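# Transfer ball between stands by pulling ring ropes together

## Task

Shift the ball off its current stand and onto the second stand, which sits in the gap between the benches where no hand can reach. The ball rests on a ring lying on the first stand's collar, and ropes run from that ring to a metal block on each arm's own bench. The job is done when the ball is on the second stand, the ring lies on that stand's collar, and every block is resting on a bench. A tipped or jerked ring can let the ball roll off.

## Robot and tools

Setup: four identical i2rt Big YAM arms (arm1, arm2, arm3, arm4), each on its own bench (bench tops at z=0.950 m). Each has six joints, a five-finger right hand and a wrist camera (armN_cam_wrist). Room cameras: cam_low, cam_side, cam_top. No hand reaches the stands, so the ball has to be moved by pulling the ropes: each arm grips its block and the four arms slide the ring, keeping the ropes shared and the ring flat and unjerked, until the ring rests on the far stand's collar. Then set each block down on its bench.

Frames: one scene frame, metres, origin on the floor, +z up. Foot poses (x, y, z, quat wxyz): arm1 +1.181 +1.230 +0.985 (+0.438,-0.001,+0.005,-0.899); arm2 -1.137 +1.446 +1.012 (+0.822,+0.002,-0.005,-0.570); arm3 -1.040 -1.414 +0.992 (+0.825,+0.003,-0.004,+0.565); arm4 +1.392 -1.168 +0.979 (+0.431,+0.005,-0.004,+0.903). Each foot points along its own +x. Reach is about 1.07 m from the joint1 axis.

Hand point: 0.045 m in front of the palm. Its +z runs along straight fingers, +y out of the palm, +x across the palm away from the thumb. Straight fingers extend 0.06-0.07 m past the point and sit 0.06 m behind it along -y. A bracket on the little-finger side of the wrist juts out up to 0.10 m and can collide. With the thumb turned in front of the palm, the hand wraps objects 0.035-0.065 m thick, or handles down to about 0.025 m.

Tool move: keys arm1..arm4 and cameras. Each arm's entry is a separate object; omit an arm to leave its old command in place (it may keep pushing). Inside an arm's entry:
- joints: absolute targets by name, radians for arm joints. Ranges: joint1_rad -2.879..2.879 (base yaw, positive counter-clockwise from above); joint2_rad 0..3.141 (shoulder); joint3_rad 0..3.019 (elbow); joint4_rad -1.692..1.57 (hand pitch, positive raises fingers); joint5_rad -1.57..1.57 (sideways, positive to arm's right); joint6_rad -2.094..2.094 (roll). Hand keys are unitless -1..1: hand_little, hand_ring, hand_middle, hand_index, hand_thumb_bend (+1 open/straight, -1 closed), hand_thumb_turn (+1 beside palm, -1 opposite fingers), hand_force_limit (-1 about 0 N to +1 10 N, 15 N for thumb motors; a setting), hand_speed (-0.96..1; full speed from +0.48; a setting). At scene start force limit is 0 and hand_speed -0.8.
- target: one list of 7 numbers [x, y, z, qw, qx, qy, qz], an absolute hand pose in the scene frame, reached along a straight line from hand_target. With target, joints may carry only the hand keys.
- speed: top path speed, 0.002..0.5 m/s (default 0.25); rotation capped at double that in rad/s. Only valid with target.
- min_time_s: 0.1..8 s, lower bound on duration of that arm's joint moves.
All motions in a call start together; hand paths finish together (slowest sets pace), last 0.5-10 s, and no action exceeds 15 s. Paths ignore obstacles and other arms; hands lag, drift and may overshoot, often landing a centimetre or more off. cameras: list of names, ["all"], or [] (an empty move returns full state and all images).

wait: seconds 0-10, optional cameras; commands nothing. zoom_image: camera plus region [x0,y0,x1,y1] in pixels (max 504x504) of that camera's latest image. show_instructions: reference pages. finished_scene: ends the scene for good; the result must hold unaided.

Reading results: the move line gives each commanded arm's outcome (done, or its worst status). joint_status/hand_status: off_target (resting away, may still push), time_out (joints retarget close to where they stood and keep pushing; send the reported position to relax), not_followed (a clearance check held back the targets; it may keep retrying). "pose unreachable" and "joint command not followed" mark withheld commands. on_its_own lists uncommanded activity; its "held at" is a target, not a reading. Arms shown under "as last shown" were not commanded. hand_stopped_by gives six words for little, ring, middle, index, thumb_bend, thumb_turn: moving, target, force, stalled, fault. *_load_n is fingertip force in N, positive when pushed open; a grip lost shows as load near 0. Joint torques wrap at ±28 N m for joints 3 and 4. Velocities "within noise" means still. MOTOR HOT appears at 85 °C; at 100 °C the arm drops for 30-60 s.

Gripping: a finger motor runs only when its target changes by at least 0.002, stopping at the target or at the force limit. Close gently at hand_speed -0.94 or below. To grip harder, raise the force limit and send a more-closed target; to release, send a more-open one.

Avoid: arms pressing on each other or one hand closing on another's fingers (fails at once); hard hits on fixed or heavy things; jerking or tilting the ring so the ball rolls; dropping blocks or letting anything fall off the work area; long pushes against unreachable poses (overheating); excess finger force.

Each tool is called after "Call:" as a command line: name --argument value for each argument, lists and objects as JSON in quotes; but a table of rows of numbers goes row by row, as --pt "numbers of a row", without its own name.

Reference images:

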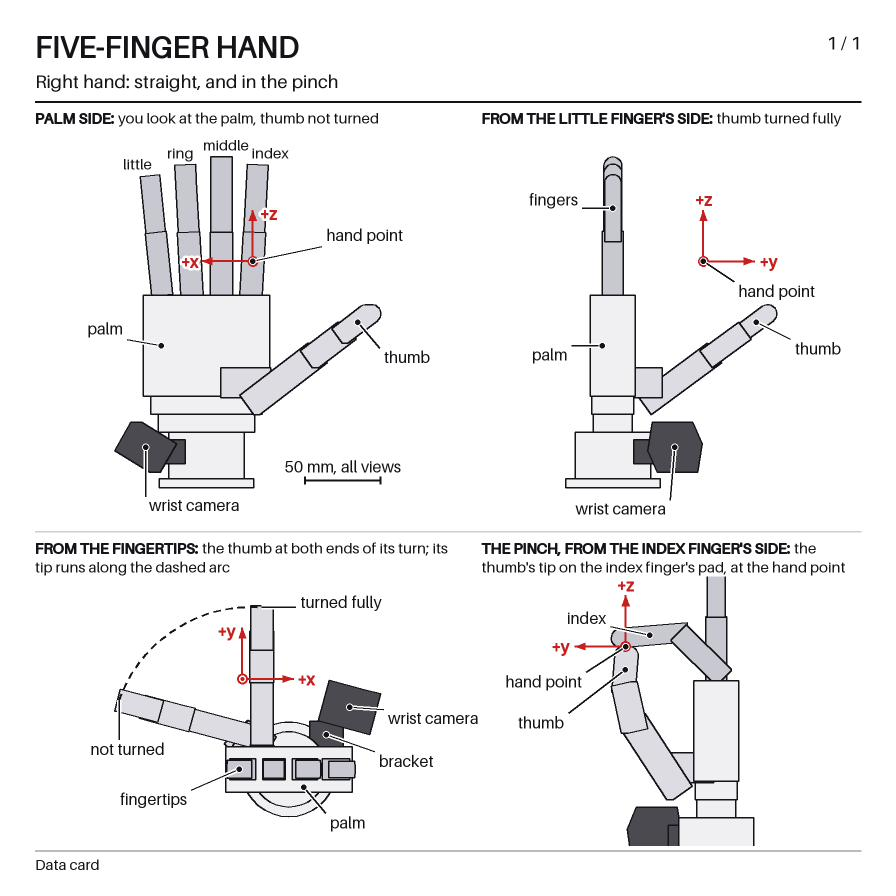

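## Session

Call:
move

Scene clock: 0.00 s.
Joint torques (N m): no reading
Heat: arm1: hottest joint1_rad 31 °C; arm2: hottest joint3_rad 33 °C; arm3: hottest joint3_rad 32 °C; arm4: hottest joint3_rad 31 °C.
Joint velocities: within noise
arm1.joint_positions: joint1_rad=+0.377 joint2_rad=+0.586 joint3_rad=+1.400 joint4_rad=-1.182 joint5_rad=+0.130 joint6_rad=-1.019 hand_little=+1.000 hand_ring=+1.000 hand_middle=+1.000 hand_index=+1.000 hand_thumb_turn=+1.000 hand_thumb_bend=+1.000 hand_force_limit=+0.000 hand_speed=-0.800
arm1.joint_status: not commanded
arm1.hand_stopped_by: target,target,target,target,target,target
arm1.little_load_n: 0.0
arm1.ring_load_n: 0.0
arm1.middle_load_n: 0.0
arm1.index_load_n: 0.5
arm1.thumb_bend_load_n: 0.0
arm1.thumb_turn_load_n: 0.0
arm1.hand: x=+1.0612 y=+1.0223 z=+1.5100 quat_wxyz=(+0.387, +0.263, -0.782, +0.412) (m; scene frame)
arm1.hand_target: x=+1.0620 y=+1.0247 z=+1.5192 quat_wxyz=(+0.392, +0.261, -0.776, +0.419) (m; scene frame)
arm1.hand_status: not commanded
arm2.joint_positions: joint1_rad=-0.548 joint2_rad=+0.640 joint3_rad=+1.417 joint4_rad=-1.618 joint5_rad=-0.062 joint6_rad=-1.426 hand_little=+1.000 hand_ring=+1.000 hand_middle=+1.000 hand_index=+1.000 hand_thumb_turn=+1.000 hand_thumb_bend=+1.000 hand_force_limit=+0.000 hand_speed=-0.800
arm2.joint_status: not commanded
arm2.hand_stopped_by: target,target,target,target,target,target
arm2.little_load_n: 0.0
arm2.ring_load_n: 0.0
arm2.middle_load_n: 0.0
arm2.index_load_n: 0.0
arm2.thumb_bend_load_n: 0.0
arm2.thumb_turn_load_n: 0.0
arm2.hand: x=-1.2184 y=+1.2758 z=+1.4621 quat_wxyz=(+0.235, +0.549, -0.755, +0.271) (m; scene frame)
arm2.hand_target: x=-1.2183 y=+1.2763 z=+1.4694 quat_wxyz=(+0.241, +0.547, -0.752, +0.277) (m; scene frame)
arm2.hand_status: not commanded
arm3.joint_positions: joint1_rad=+0.170 joint2_rad=+0.616 joint3_rad=+1.366 joint4_rad=-1.520 joint5_rad=-0.186 joint6_rad=-1.430 hand_little=+1.000 hand_ring=+1.000 hand_middle=+1.000 hand_index=+1.000 hand_thumb_turn=+1.000 hand_thumb_bend=+1.000 hand_force_limit=+0.000 hand_speed=-0.800
arm3.joint_status: not commanded
arm3.hand_stopped_by: target,target,target,target,target,target
arm3.little_load_n: 0.0
arm3.ring_load_n: 0.0
arm3.middle_load_n: 0.5
arm3.index_load_n: 0.0
arm3.thumb_bend_load_n: 0.0
arm3.thumb_turn_load_n: 0.0
arm3.hand: x=-0.9828 y=-1.2236 z=+1.4393 quat_wxyz=(-0.331, +0.727, +0.558, +0.227) (m; scene frame)
arm3.hand_target: x=-0.9828 y=-1.2233 z=+1.4509 quat_wxyz=(-0.339, +0.721, +0.556, +0.237) (m; scene frame)
arm3.hand_status: not commanded
arm4.joint_positions: joint1_rad=+0.104 joint2_rad=+0.623 joint3_rad=+1.454 joint4_rad=-1.339 joint5_rad=+0.194 joint6_rad=-1.496 hand_little=+1.000 hand_ring=+1.000 hand_middle=+1.000 hand_index=+1.000 hand_thumb_turn=+1.000 hand_thumb_bend=+1.000 hand_force_limit=+0.000 hand_speed=-0.800
arm4.joint_status: not commanded
arm4.hand_stopped_by: target,target,target,target,target,target
arm4.little_load_n: 0.0
arm4.ring_load_n: 0.0
arm4.middle_load_n: 0.0
arm4.index_load_n: 0.0
arm4.thumb_bend_load_n: 0.0
arm4.thumb_turn_load_n: 0.0
arm4.hand: x=+1.3084 y=-0.9547 z=+1.5162 quat_wxyz=(-0.448, +0.401, +0.757, +0.257) (m; scene frame)
arm4.hand_target: x=+1.3100 y=-0.9564 z=+1.5261 quat_wxyz=(-0.458, +0.399, +0.751, +0.260) (m; scene frame)
arm4.hand_status: not commanded
pictures: arm1_cam_wrist, arm2_cam_wrist, arm3_cam_wrist, arm4_cam_wrist, cam_low, cam_side, cam_top

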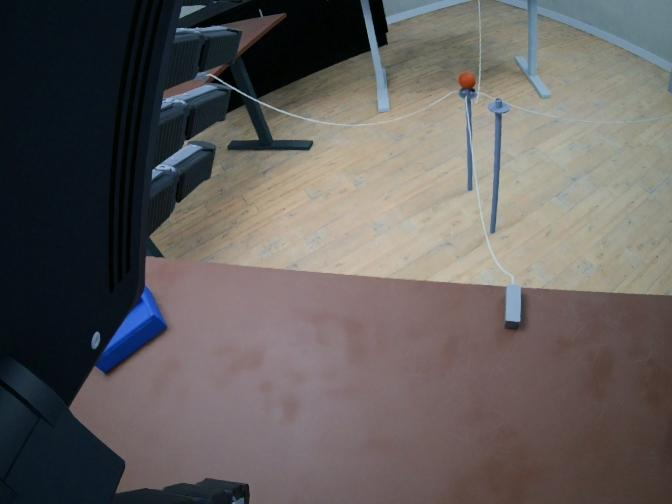

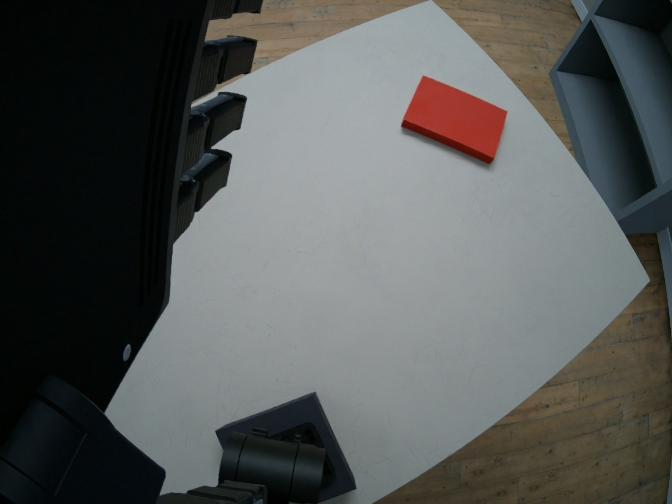

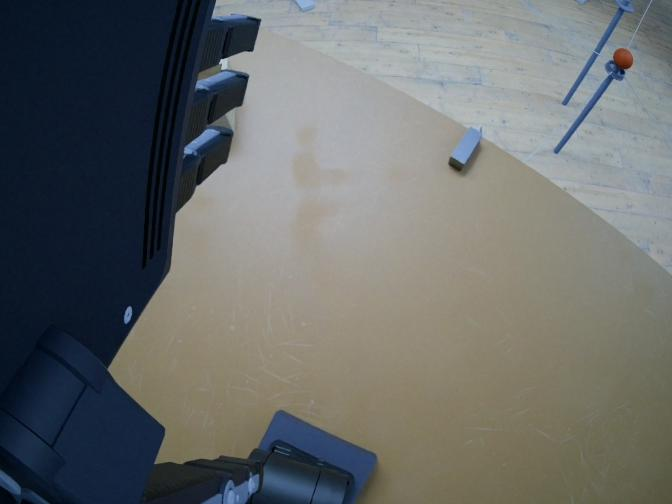

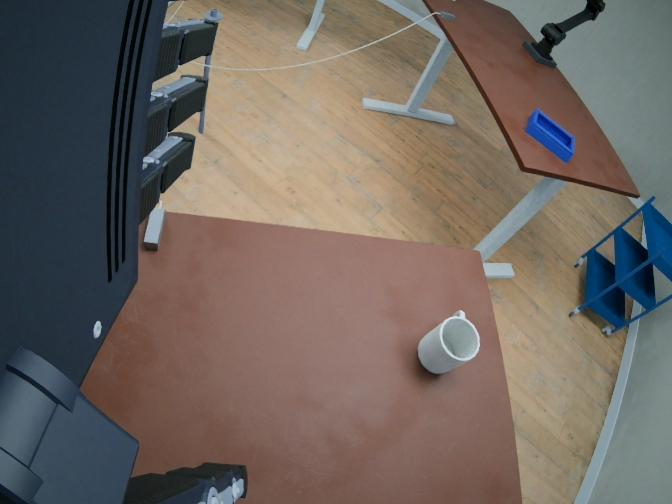

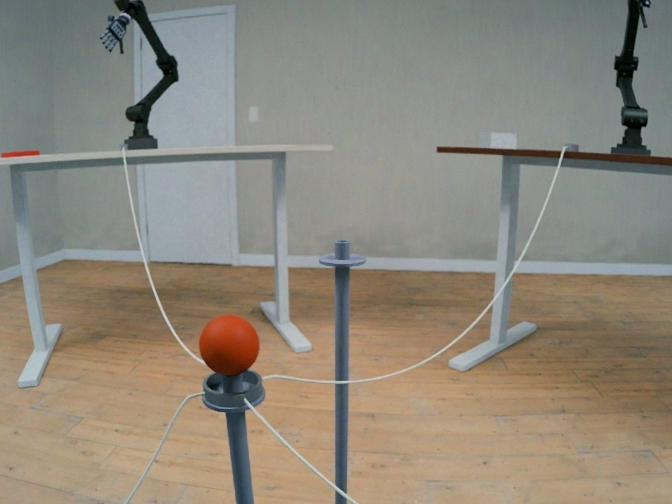

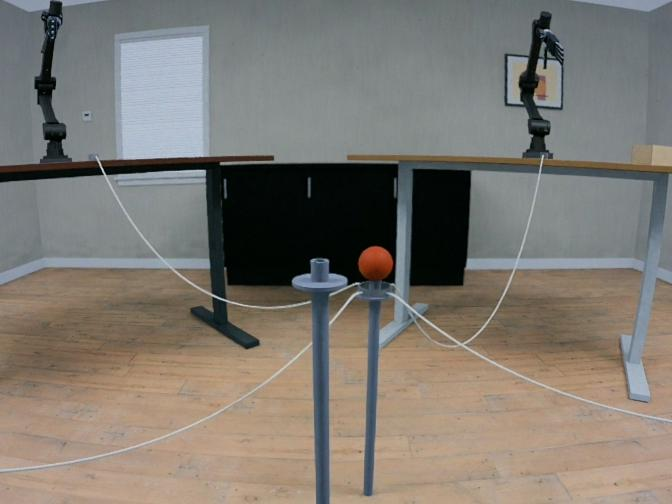

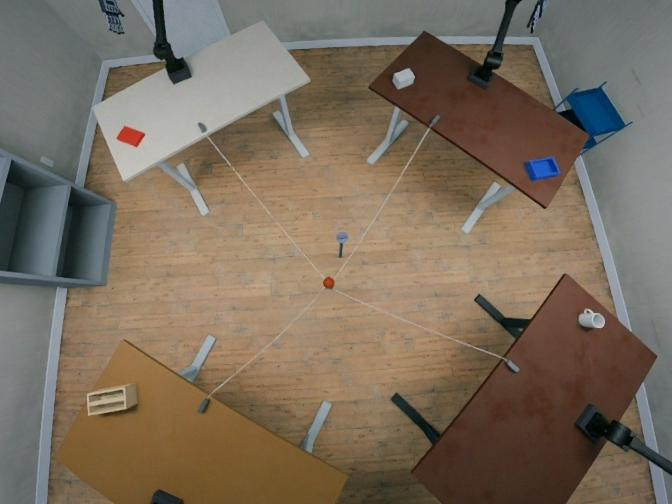

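Call:
zoom_image --camera "cam_low" --region '[150, 220, 450, 445]'

Call:
zoom_image --camera "cam_side" --region '[250, 220, 450, 370]'

Call:
zoom_image --camera "cam_top" --region '[150, 80, 570, 420]'

Call:
zoom_image --camera "arm1_cam_wrist" --region '[400, 40, 600, 340]'

Scaled by 1.680 from the camera's 672x504 image, which has a finer 960x720 frame.

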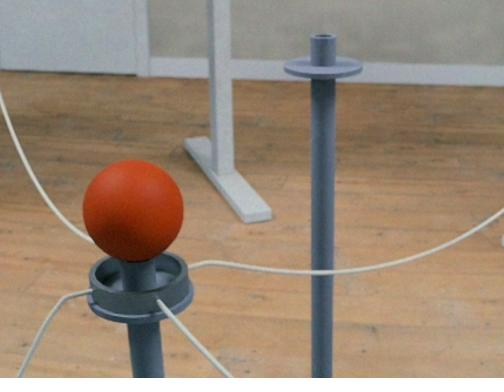

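Scaled by 2.520 from the camera's 672x504 image, which has a finer 960x720 frame.

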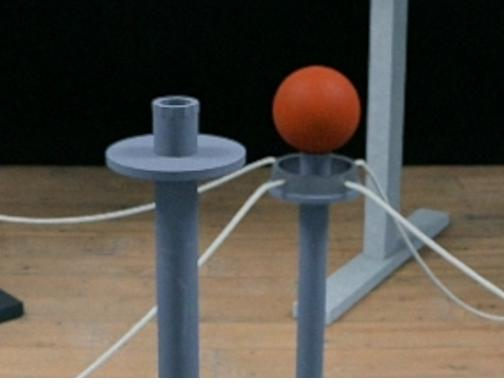

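Scaled by 1.200 from the camera's 672x504 image, which has a finer 960x720 frame.

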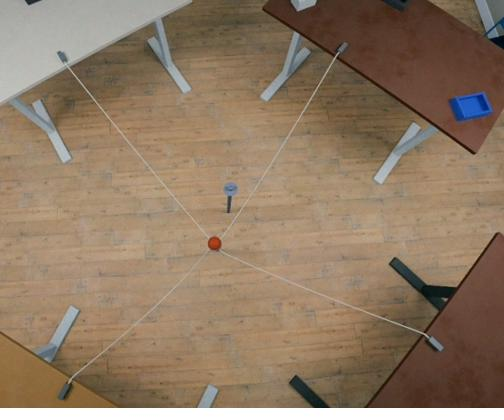

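Scaled by 1.680 from the camera's 672x504 image, which has a finer 960x720 frame.

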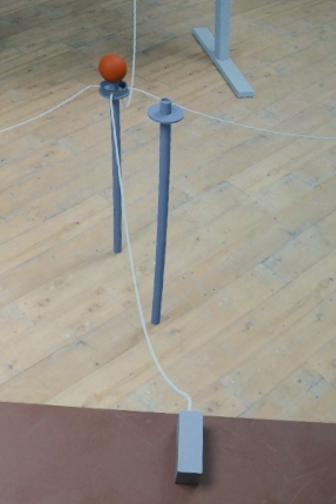

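Call:
zoom_image --camera "arm1_cam_wrist" --region '[480, 270, 550, 340]'

Call:
zoom_image --camera "arm3_cam_wrist" --region '[430, 110, 500, 180]'

Call:
zoom_image --camera "cam_low" --region '[520, 110, 620, 180]'

Call:
zoom_image --camera "cam_side" --region '[40, 120, 240, 320]'

Call:
zoom_image --camera "cam_top" --region '[410, 100, 460, 150]'

Scaled by 7.200 from the camera's 672x504 image, which has a finer 960x720 frame.

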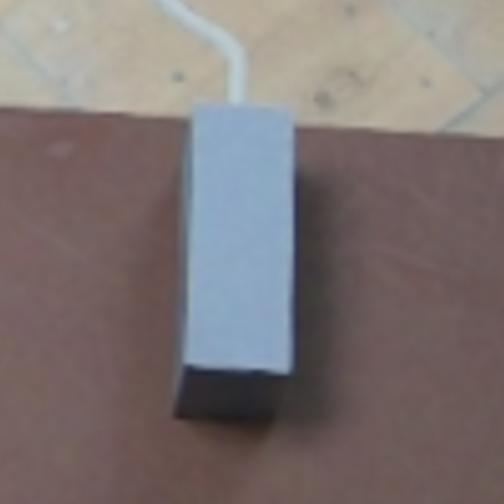

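Scaled by 7.200 from the camera's 672x504 image, which has a finer 960x720 frame.

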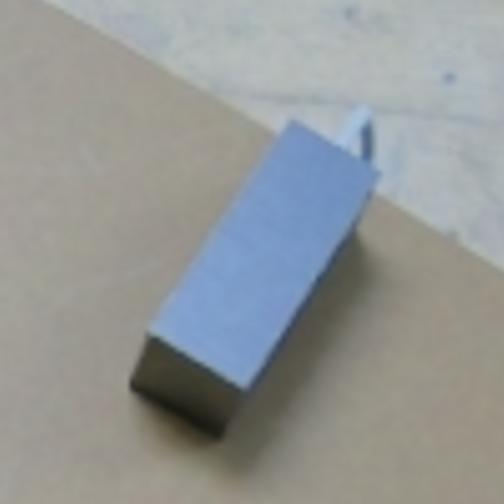

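Scaled by 5.040 from the camera's 672x504 image, which has a finer 960x720 frame.

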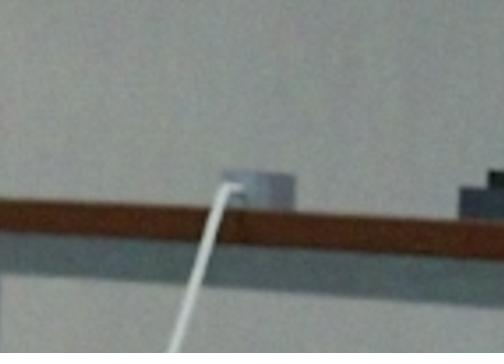

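Scaled by 2.520 from the camera's 672x504 image, which has a finer 960x720 frame.

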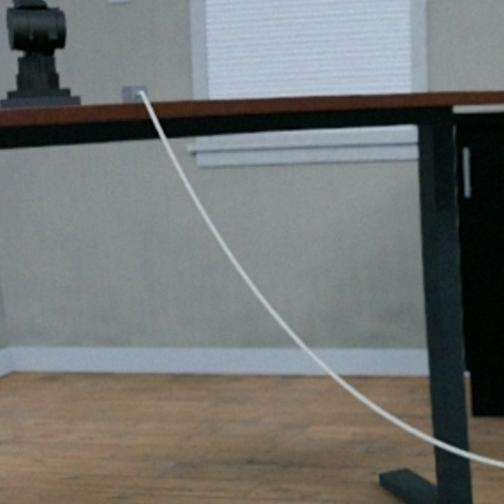

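Scaled by 10.080 from the camera's 672x504 image, which has a finer 960x720 frame.

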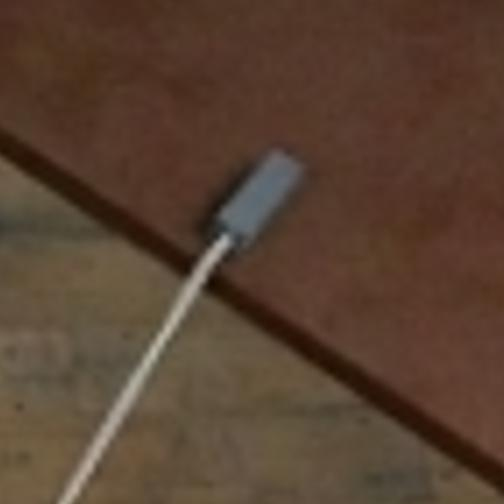

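Call:
move --arm1 '{"joints":{"joint1_rad":0.2,"joint4_rad":-1.45,"joint5_rad":1.15,"joint6_rad":1.85,"hand_thumb_turn":-1,"hand_thumb_bend":0.15,"hand_speed":0.3},"min_time_s":4}' --arm2 '{"joints":{"joint1_rad":0.45,"joint4_rad":-1.45,"joint5_rad":1.15,"joint6_rad":1.85,"hand_thumb_turn":-1,"hand_thumb_bend":0.15,"hand_speed":0.3},"min_time_s":4}' --arm3 '{"joints":{"joint1_rad":-0.39,"joint4_rad":-1.45,"joint5_rad":-1.15,"joint6_rad":-1.6,"hand_thumb_turn":-1,"hand_thumb_bend":0.15,"hand_speed":0.3},"min_time_s":4}' --arm4 '{"joints":{"joint1_rad":0.55,"joint4_rad":-1.45,"joint5_rad":1.15,"joint6_rad":1.85,"hand_thumb_turn":-1,"hand_thumb_bend":0.15,"hand_speed":0.3},"min_time_s":4}' --cameras '["all"]'

Scene clock: 17.97 s.
Joint torques (N m): arm1=[-3.49 3.43 8.69 0.75 0.66 0.16] | arm2=[0.91 0.85 8.96 1.5 0.51 0.26] | arm3=[-0.73 1.96 8.88 1.99 -0.74 -0.29] | arm4=[-0.09 2.26 9.69 0.66 0.39 0.26]
Heat: arm1: hottest joint3_rad 32 °C; arm2: hottest joint3_rad 36 °C; arm3: hottest joint3_rad 34 °C; arm4: hottest joint3_rad 34 °C.
move: arm1 done; arm2 done; arm3 done; arm4 done
Joint velocities: within noise
arm1.joint_positions: joint1_rad=+0.213 joint2_rad=+0.586 joint3_rad=+1.400 joint4_rad=-1.438 joint5_rad=+1.148 joint6_rad=+1.842 hand_little=+1.000 hand_ring=+1.000 hand_middle=+1.000 hand_index=+1.000 hand_thumb_turn=-1.000 hand_thumb_bend=+0.150 hand_force_limit=+0.000 hand_speed=+0.300
arm1.joint_status: all done
arm1.hand_stopped_by: target,target,target,target,target,target
arm1.little_load_n: 0.0
arm1.ring_load_n: 0.0
arm1.middle_load_n: 0.0
arm1.index_load_n: 0.0
arm1.thumb_bend_load_n: 0.0
arm1.thumb_turn_load_n: 0.0
arm1.hand: x=+0.9584 y=+1.1188 z=+1.5804 quat_wxyz=(+0.129, -0.781, -0.084, +0.606) (m; scene frame)
arm1.hand_target: x=+0.9591 y=+1.1267 z=+1.5869 quat_wxyz=(+0.129, -0.781, -0.073, +0.607) (m; scene frame)
arm1.hand_status: not commanded
arm2.joint_positions: joint1_rad=+0.438 joint2_rad=+0.640 joint3_rad=+1.417 joint4_rad=-1.466 joint5_rad=+1.148 joint6_rad=+1.835 hand_little=+1.000 hand_ring=+1.000 hand_middle=+1.000 hand_index=+1.000 hand_thumb_turn=-1.000 hand_thumb_bend=+0.150 hand_force_limit=+0.000 hand_speed=+0.300
arm2.joint_status: all done
arm2.hand_stopped_by: target,target,target,target,target,target
arm2.little_load_n: 0.0
arm2.ring_load_n: 0.0
arm2.middle_load_n: 0.0
arm2.index_load_n: 0.0
arm2.thumb_bend_load_n: 0.0
arm2.thumb_turn_load_n: 0.0
arm2.hand: x=-1.0996 y=+1.1856 z=+1.6001 quat_wxyz=(-0.226, -0.580, -0.543, +0.563) (m; scene frame)
arm2.hand_target: x=-1.0986 y=+1.1873 z=+1.6117 quat_wxyz=(-0.246, -0.585, -0.532, +0.560) (m; scene frame)
arm2.hand_status: not commanded
arm3.joint_positions: joint1_rad=-0.380 joint2_rad=+0.616 joint3_rad=+1.366 joint4_rad=-1.468 joint5_rad=-1.147 joint6_rad=-1.582 hand_little=+1.000 hand_ring=+1.000 hand_middle=+1.000 hand_index=+1.000 hand_thumb_turn=-1.000 hand_thumb_bend=+0.150 hand_force_limit=+0.000 hand_speed=+0.300
arm3.joint_status: all done
arm3.hand_stopped_by: target,target,target,target,target,target
arm3.little_load_n: 0.0
arm3.ring_load_n: 0.0
arm3.middle_load_n: 0.0
arm3.index_load_n: 0.0
arm3.thumb_bend_load_n: 0.0
arm3.thumb_turn_load_n: 0.0
arm3.hand: x=-1.0370 y=-1.1910 z=+1.4986 quat_wxyz=(-0.592, +0.607, +0.514, +0.128) (m; scene frame)
arm3.hand_target: x=-1.0341 y=-1.1900 z=+1.5120 quat_wxyz=(-0.593, +0.593, +0.523, +0.152) (m; scene frame)
arm3.hand_status: not commanded
arm4.joint_positions: joint1_rad=+0.541 joint2_rad=+0.623 joint3_rad=+1.454 joint4_rad=-1.440 joint5_rad=+1.147 joint6_rad=+1.835 hand_little=+1.000 hand_ring=+1.000 hand_middle=+1.000 hand_index=+1.000 hand_thumb_turn=-1.000 hand_thumb_bend=+0.150 hand_force_limit=+0.000 hand_speed=+0.300
arm4.joint_status: all done
arm4.hand_stopped_by: target,target,target,target,target,target
arm4.little_load_n: 0.0
arm4.ring_load_n: -0.5
arm4.middle_load_n: 0.0
arm4.index_load_n: 0.0
arm4.thumb_bend_load_n: 0.0
arm4.thumb_turn_load_n: -0.5
arm4.hand: x=+1.2592 y=-0.9589 z=+1.5935 quat_wxyz=(-0.500, +0.631, -0.463, -0.371) (m; scene frame)
arm4.hand_target: x=+1.2627 y=-0.9615 z=+1.6017 quat_wxyz=(-0.495, +0.625, -0.467, -0.381) (m; scene frame)
arm4.hand_status: not commanded
pictures: arm1_cam_wrist, arm2_cam_wrist, arm3_cam_wrist, arm4_cam_wrist, cam_low, cam_side, cam_top
camera_calibration:
arm1_cam_wrist: T_world_to_cam=[[0.0133176, -0.836148, -0.548342, 1.792], [0.241348, -0.529489, 0.813261, -0.919767], [-0.970347, -0.143172, 0.194751, 0.893605], [0, 0, 0, 1]] pos_world=[1.06523, 1.13931, 1.55661]
arm2_cam_wrist: T_world_to_cam=[[0.764176, -0.240742, -0.598397, 2.09012], [0.617323, 0.00409284, 0.786699, -0.57789], [-0.186943, -0.97058, 0.151743, 0.818232], [0, 0, 0, 1]] pos_world=[-1.08751, 1.29971, 1.58119]
arm3_cam_wrist: T_world_to_cam=[[0.849776, 0.393529, -0.350735, 1.88212], [0.0709673, -0.744699, -0.663617, 0.181307], [-0.522344, 0.539035, -0.660755, 1.20964], [0, 0, 0, 1]] pos_world=[-0.980398, -1.25769, 1.57972]
arm4_cam_wrist: T_world_to_cam=[[-0.837586, -0.1536, -0.524267, 1.73889], [-0.457027, -0.328736, 0.826474, -1.0589], [-0.299292, 0.931847, 0.205146, 1.06678], [0, 0, 0, 1]] pos_world=[1.2918, -1.07508, 1.56795]

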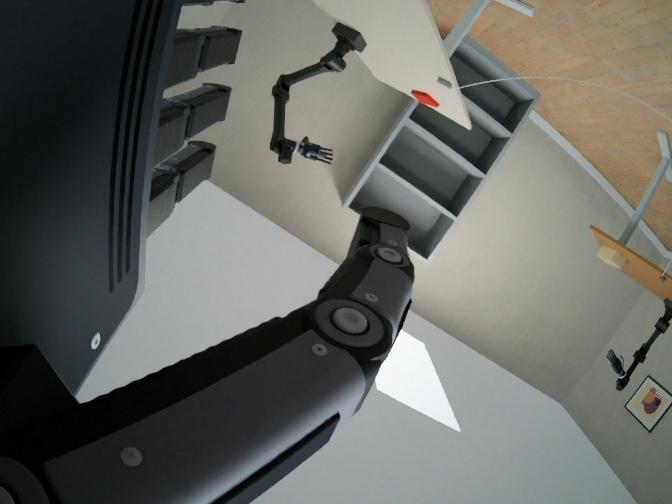

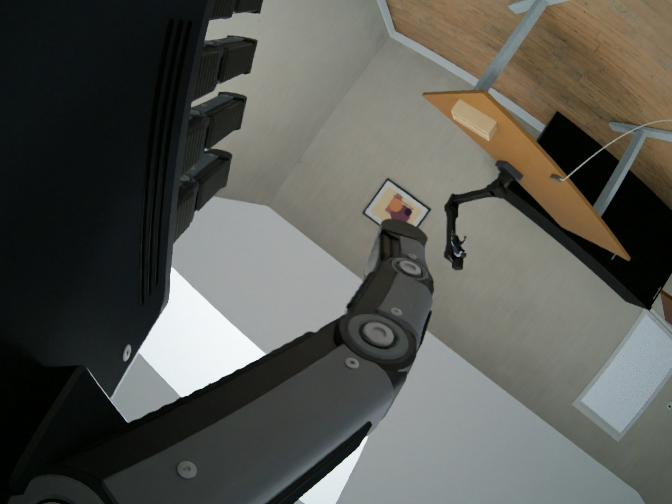

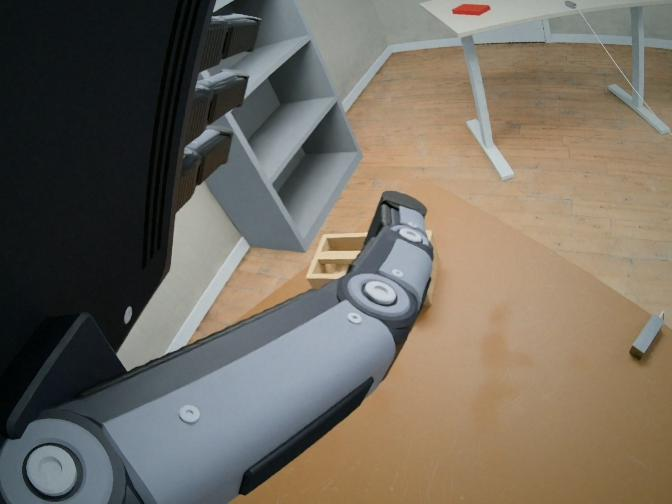

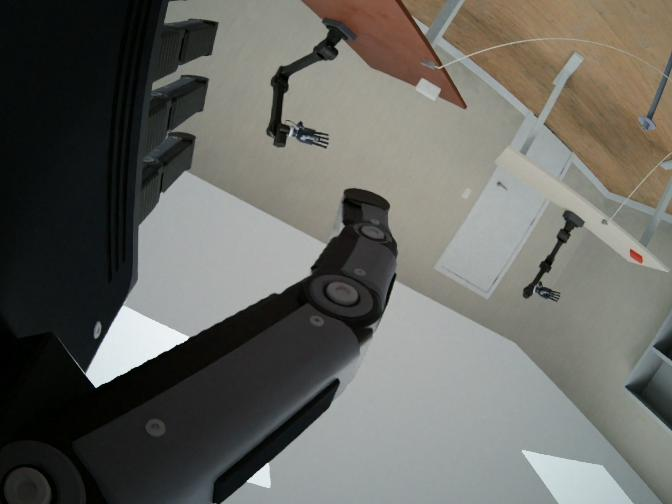

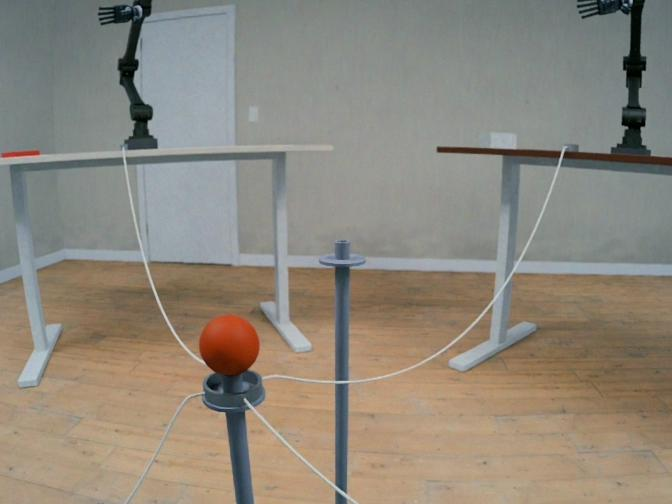

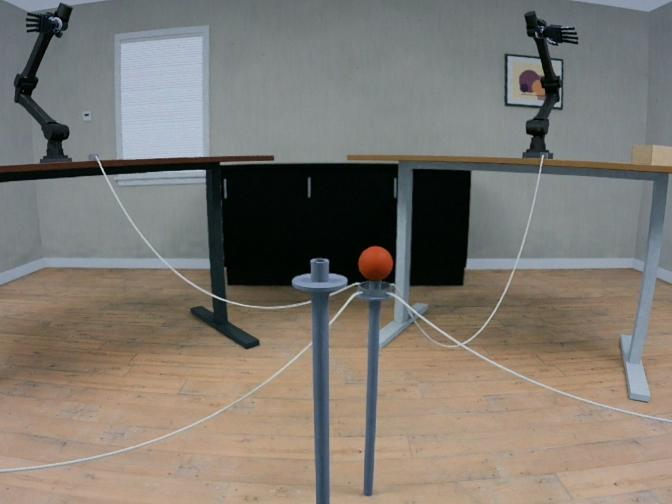

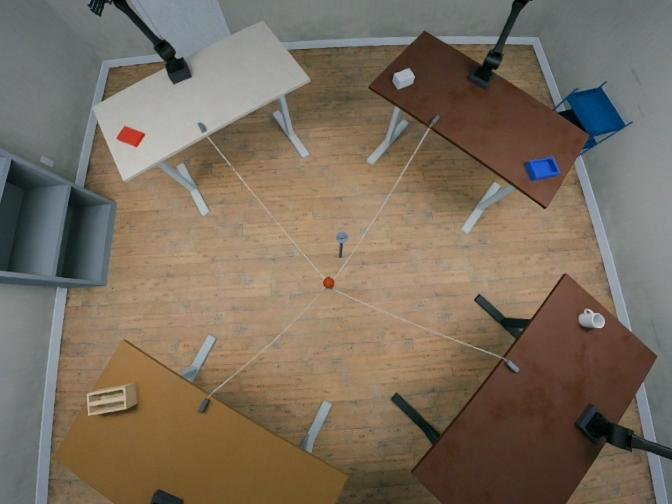

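Call:
move --arm1 '{"joints":{"joint2_rad":1.6,"joint3_rad":1.3,"joint4_rad":-1.5},"min_time_s":3}' --arm2 '{"joints":{"joint2_rad":1.6,"joint3_rad":1.3,"joint4_rad":-1.5},"min_time_s":3}' --arm3 '{"joints":{"joint2_rad":1.6,"joint3_rad":1.3,"joint4_rad":-1.4},"min_time_s":3}' --arm4 '{"joints":{"joint2_rad":1.6,"joint3_rad":1.3,"joint4_rad":-1.5},"min_time_s":3}' --cameras '["all"]'

Scene clock: 21.97 s.
Joint torques (N m): arm1=[-3.49 -12.4 7.09 -0.46 0.99 0.1] | arm2=[0.97 -13.98 8.24 -0.55 0.78 0.21] | arm3=[-0.62 -12.98 8.1 0.54 -0.94 -0.26] | arm4=[-0.26 -13.8 9.51 -0.55 0.7 0.2]
Heat: arm1: hottest joint3_rad 32 °C; arm2: hottest joint3_rad 36 °C; arm3: hottest joint3_rad 34 °C; arm4: hottest joint3_rad 34 °C.
move: arm1 done; arm2 done; arm3 done; arm4 done
Joint velocities: within noise
arm1.joint_positions: joint1_rad=+0.213 joint2_rad=+1.586 joint3_rad=+1.313 joint4_rad=-1.489 joint5_rad=+1.150 joint6_rad=+1.843 hand_little=+1.000 hand_ring=+1.000 hand_middle=+1.000 hand_index=+1.000 hand_thumb_turn=-1.000 hand_thumb_bend=+0.150 hand_force_limit=+0.000 hand_speed=+0.300
arm1.joint_status: all done
arm1.hand_stopped_by: target,target,target,target,target,target
arm1.little_load_n: -0.5
arm1.ring_load_n: 0.0
arm1.middle_load_n: 0.0
arm1.index_load_n: 0.0
arm1.thumb_bend_load_n: 0.0
arm1.thumb_turn_load_n: 0.0
arm1.hand: x=+0.8352 y=+0.8734 z=+1.1861 quat_wxyz=(+0.471, -0.738, -0.390, +0.286) (m; scene frame)
arm1.hand_target: x=+0.8328 y=+0.8824 z=+1.1750 quat_wxyz=(+0.481, -0.736, -0.392, +0.272) (m; scene frame)
arm1.hand_status: not commanded
arm2.joint_positions: joint1_rad=+0.438 joint2_rad=+1.585 joint3_rad=+1.303 joint4_rad=-1.491 joint5_rad=+1.149 joint6_rad=+1.836 hand_little=+1.000 hand_ring=+1.000 hand_middle=+1.000 hand_index=+1.000 hand_thumb_turn=-1.000 hand_thumb_bend=+0.150 hand_force_limit=+0.000 hand_speed=+0.300
arm2.joint_status: all done
arm2.hand_stopped_by: target,target,target,target,target,target
arm2.little_load_n: 0.0
arm2.ring_load_n: 0.0
arm2.middle_load_n: 0.0
arm2.index_load_n: 0.5
arm2.thumb_bend_load_n: 0.0
arm2.thumb_turn_load_n: 0.0
arm2.hand: x=-0.9151 y=+1.0080 z=+1.2126 quat_wxyz=(+0.214, -0.369, -0.753, +0.501) (m; scene frame)
arm2.hand_target: x=-0.9108 y=+1.0110 z=+1.2058 quat_wxyz=(+0.218, -0.363, -0.755, +0.501) (m; scene frame)
arm2.hand_status: not commanded
arm3.joint_positions: joint1_rad=-0.381 joint2_rad=+1.605 joint3_rad=+1.294 joint4_rad=-1.410 joint5_rad=-1.148 joint6_rad=-1.582 hand_little=+1.000 hand_ring=+1.000 hand_middle=+1.000 hand_index=+1.000 hand_thumb_turn=-1.000 hand_thumb_bend=+0.150 hand_force_limit=+0.000 hand_speed=+0.300
arm3.joint_status: all done
arm3.hand_stopped_by: target,target,target,target,target,target
arm3.little_load_n: 0.0
arm3.ring_load_n: 0.0
arm3.middle_load_n: 0.0
arm3.index_load_n: 0.0
arm3.thumb_bend_load_n: 0.0
arm3.thumb_turn_load_n: 0.0
arm3.hand: x=-0.8749 y=-1.0157 z=+1.1835 quat_wxyz=(-0.476, +0.781, +0.302, -0.268) (m; scene frame)
arm3.hand_target: x=-0.8680 y=-1.0139 z=+1.1862 quat_wxyz=(-0.484, +0.778, +0.311, -0.254) (m; scene frame)
arm3.hand_status: not commanded
arm4.joint_positions: joint1_rad=+0.542 joint2_rad=+1.589 joint3_rad=+1.299 joint4_rad=-1.492 joint5_rad=+1.149 joint6_rad=+1.835 hand_little=+1.000 hand_ring=+1.000 hand_middle=+1.000 hand_index=+1.000 hand_thumb_turn=-1.000 hand_thumb_bend=+0.150 hand_force_limit=+0.000 hand_speed=+0.300
arm4.joint_status: all done
arm4.hand_stopped_by: target,target,target,target,target,target
arm4.little_load_n: 0.0
arm4.ring_load_n: 0.0
arm4.middle_load_n: 0.0
arm4.index_load_n: 0.0
arm4.thumb_bend_load_n: 0.0
arm4.thumb_turn_load_n: 0.0
arm4.hand: x=+1.0090 y=-0.8637 z=+1.1782 quat_wxyz=(-0.540, +0.810, -0.199, +0.108) (m; scene frame)
arm4.hand_target: x=+1.0063 y=-0.8664 z=+1.1746 quat_wxyz=(-0.541, +0.810, -0.197, +0.109) (m; scene frame)
arm4.hand_status: not commanded
pictures: arm1_cam_wrist, arm2_cam_wrist, arm3_cam_wrist, arm4_cam_wrist, cam_low, cam_side, cam_top
camera_calibration:
arm1_cam_wrist: T_world_to_cam=[[0.412718, 0.000122629, -0.910859, 0.738263], [0.00509854, -0.999985, 0.00217557, 0.870949], [-0.910844, -0.00554195, -0.412712, 1.36647], [0, 0, 0, 1]] pos_world=[0.935506, 0.878418, 1.23452]
arm2_cam_wrist: T_world_to_cam=[[0.112877, 0.396014, -0.91128, 0.816037], [0.949211, -0.31407, -0.0189095, 1.21503], [-0.293694, -0.862863, -0.411353, 1.21569], [0, 0, 0, 1]] pos_world=[-0.888391, 1.10741, 1.26669]
arm3_cam_wrist: T_world_to_cam=[[0.372233, -0.113107, -0.921222, 1.30752], [-0.15203, -0.986571, 0.0597006, -1.2055], [-0.915603, 0.117831, -0.38443, -0.107276], [0, 0, 0, 1]] pos_world=[-0.768196, -1.02878, 1.23524]
arm4_cam_wrist: T_world_to_cam=[[0.0371816, -0.467112, -0.883416, 0.595972], [-0.991612, -0.126751, 0.0252853, 0.859128], [-0.123785, 0.875066, -0.467907, 1.55533], [0, 0, 0, 1]] pos_world=[1.02229, -0.973735, 1.23252]

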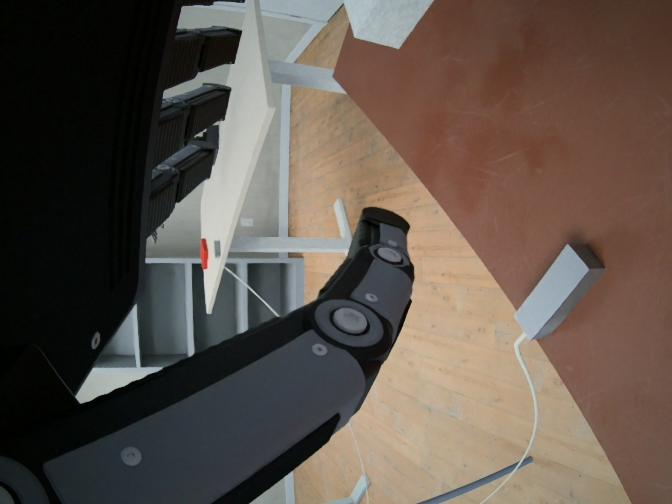

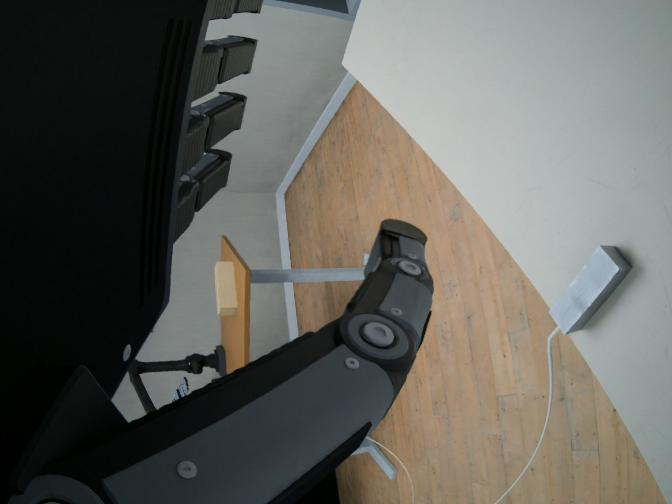

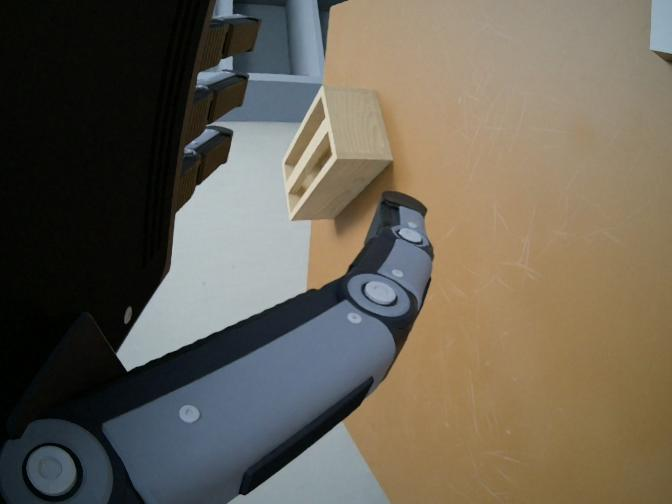

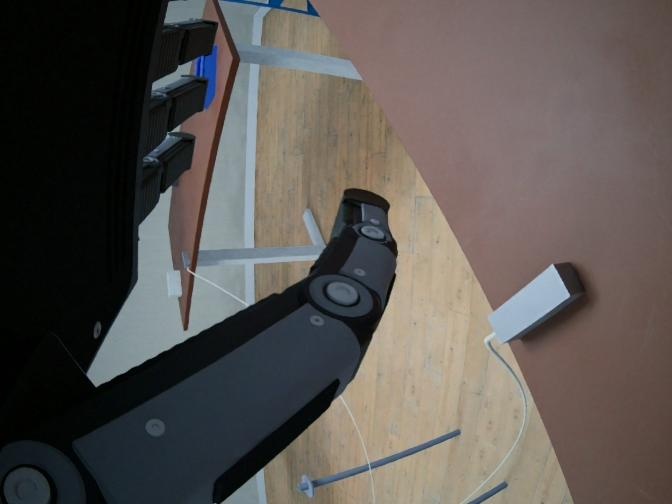

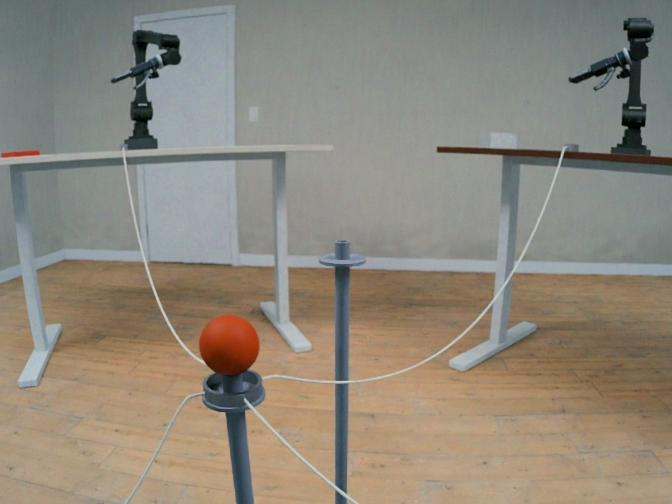

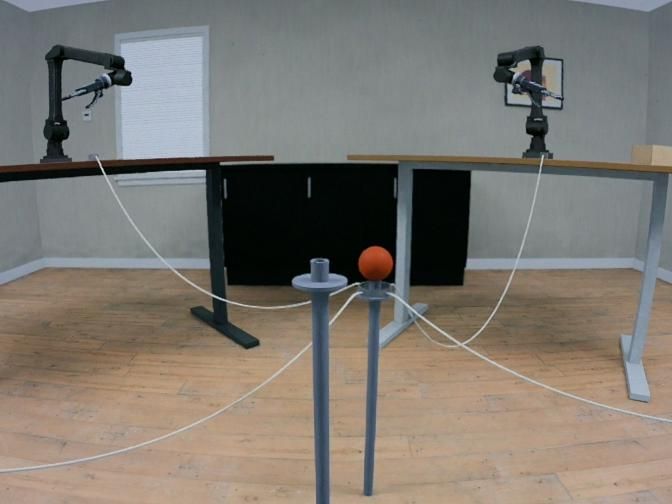

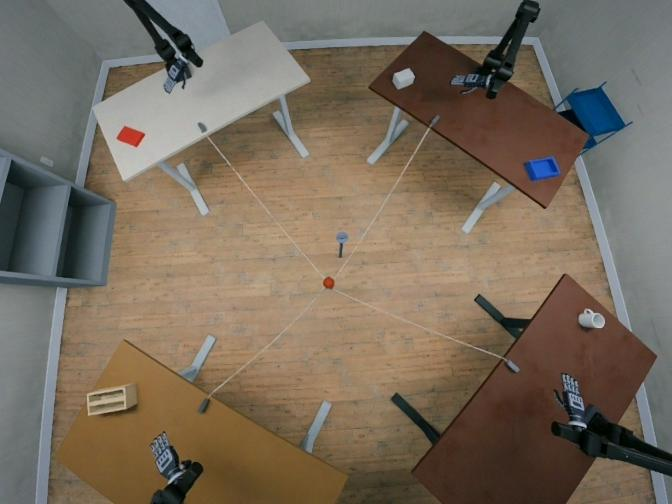

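Call:
zoom_image --camera "arm1_cam_wrist" --region '[490, 220, 630, 360]'

Call:
zoom_image --camera "arm2_cam_wrist" --region '[520, 220, 660, 360]'

Call:
zoom_image --camera "arm4_cam_wrist" --region '[460, 230, 600, 370]'

Scaled by 3.600 from the camera's 672x504 image, which has a finer 960x720 frame.

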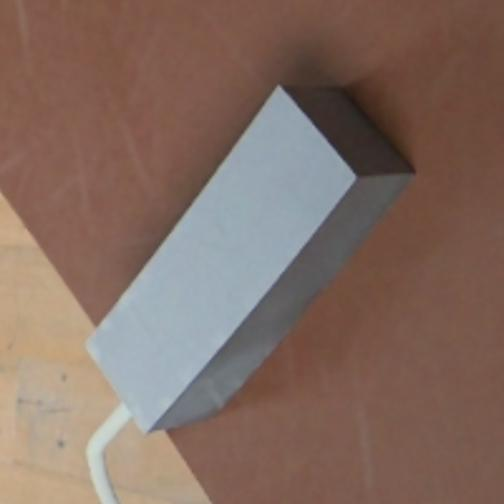

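Scaled by 3.600 from the camera's 672x504 image, which has a finer 960x720 frame.

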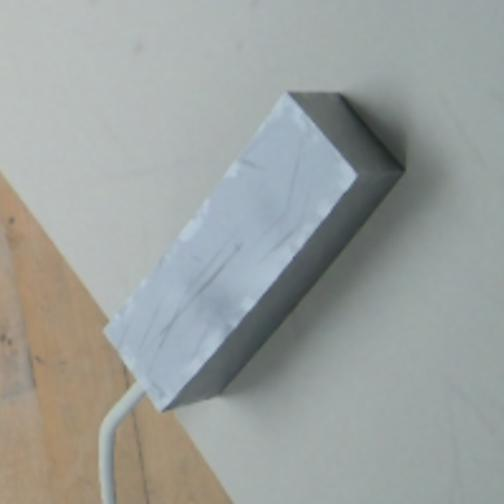

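Scaled by 3.600 from the camera's 672x504 image, which has a finer 960x720 frame.

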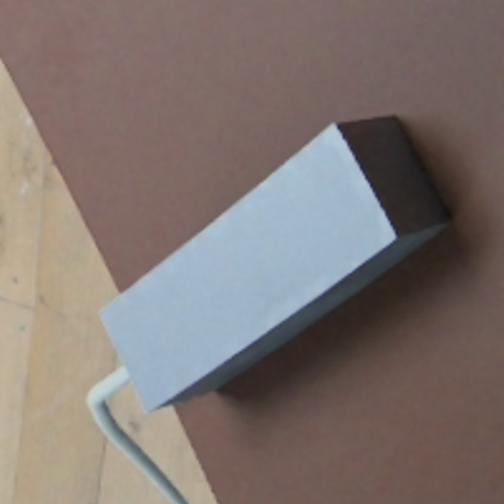

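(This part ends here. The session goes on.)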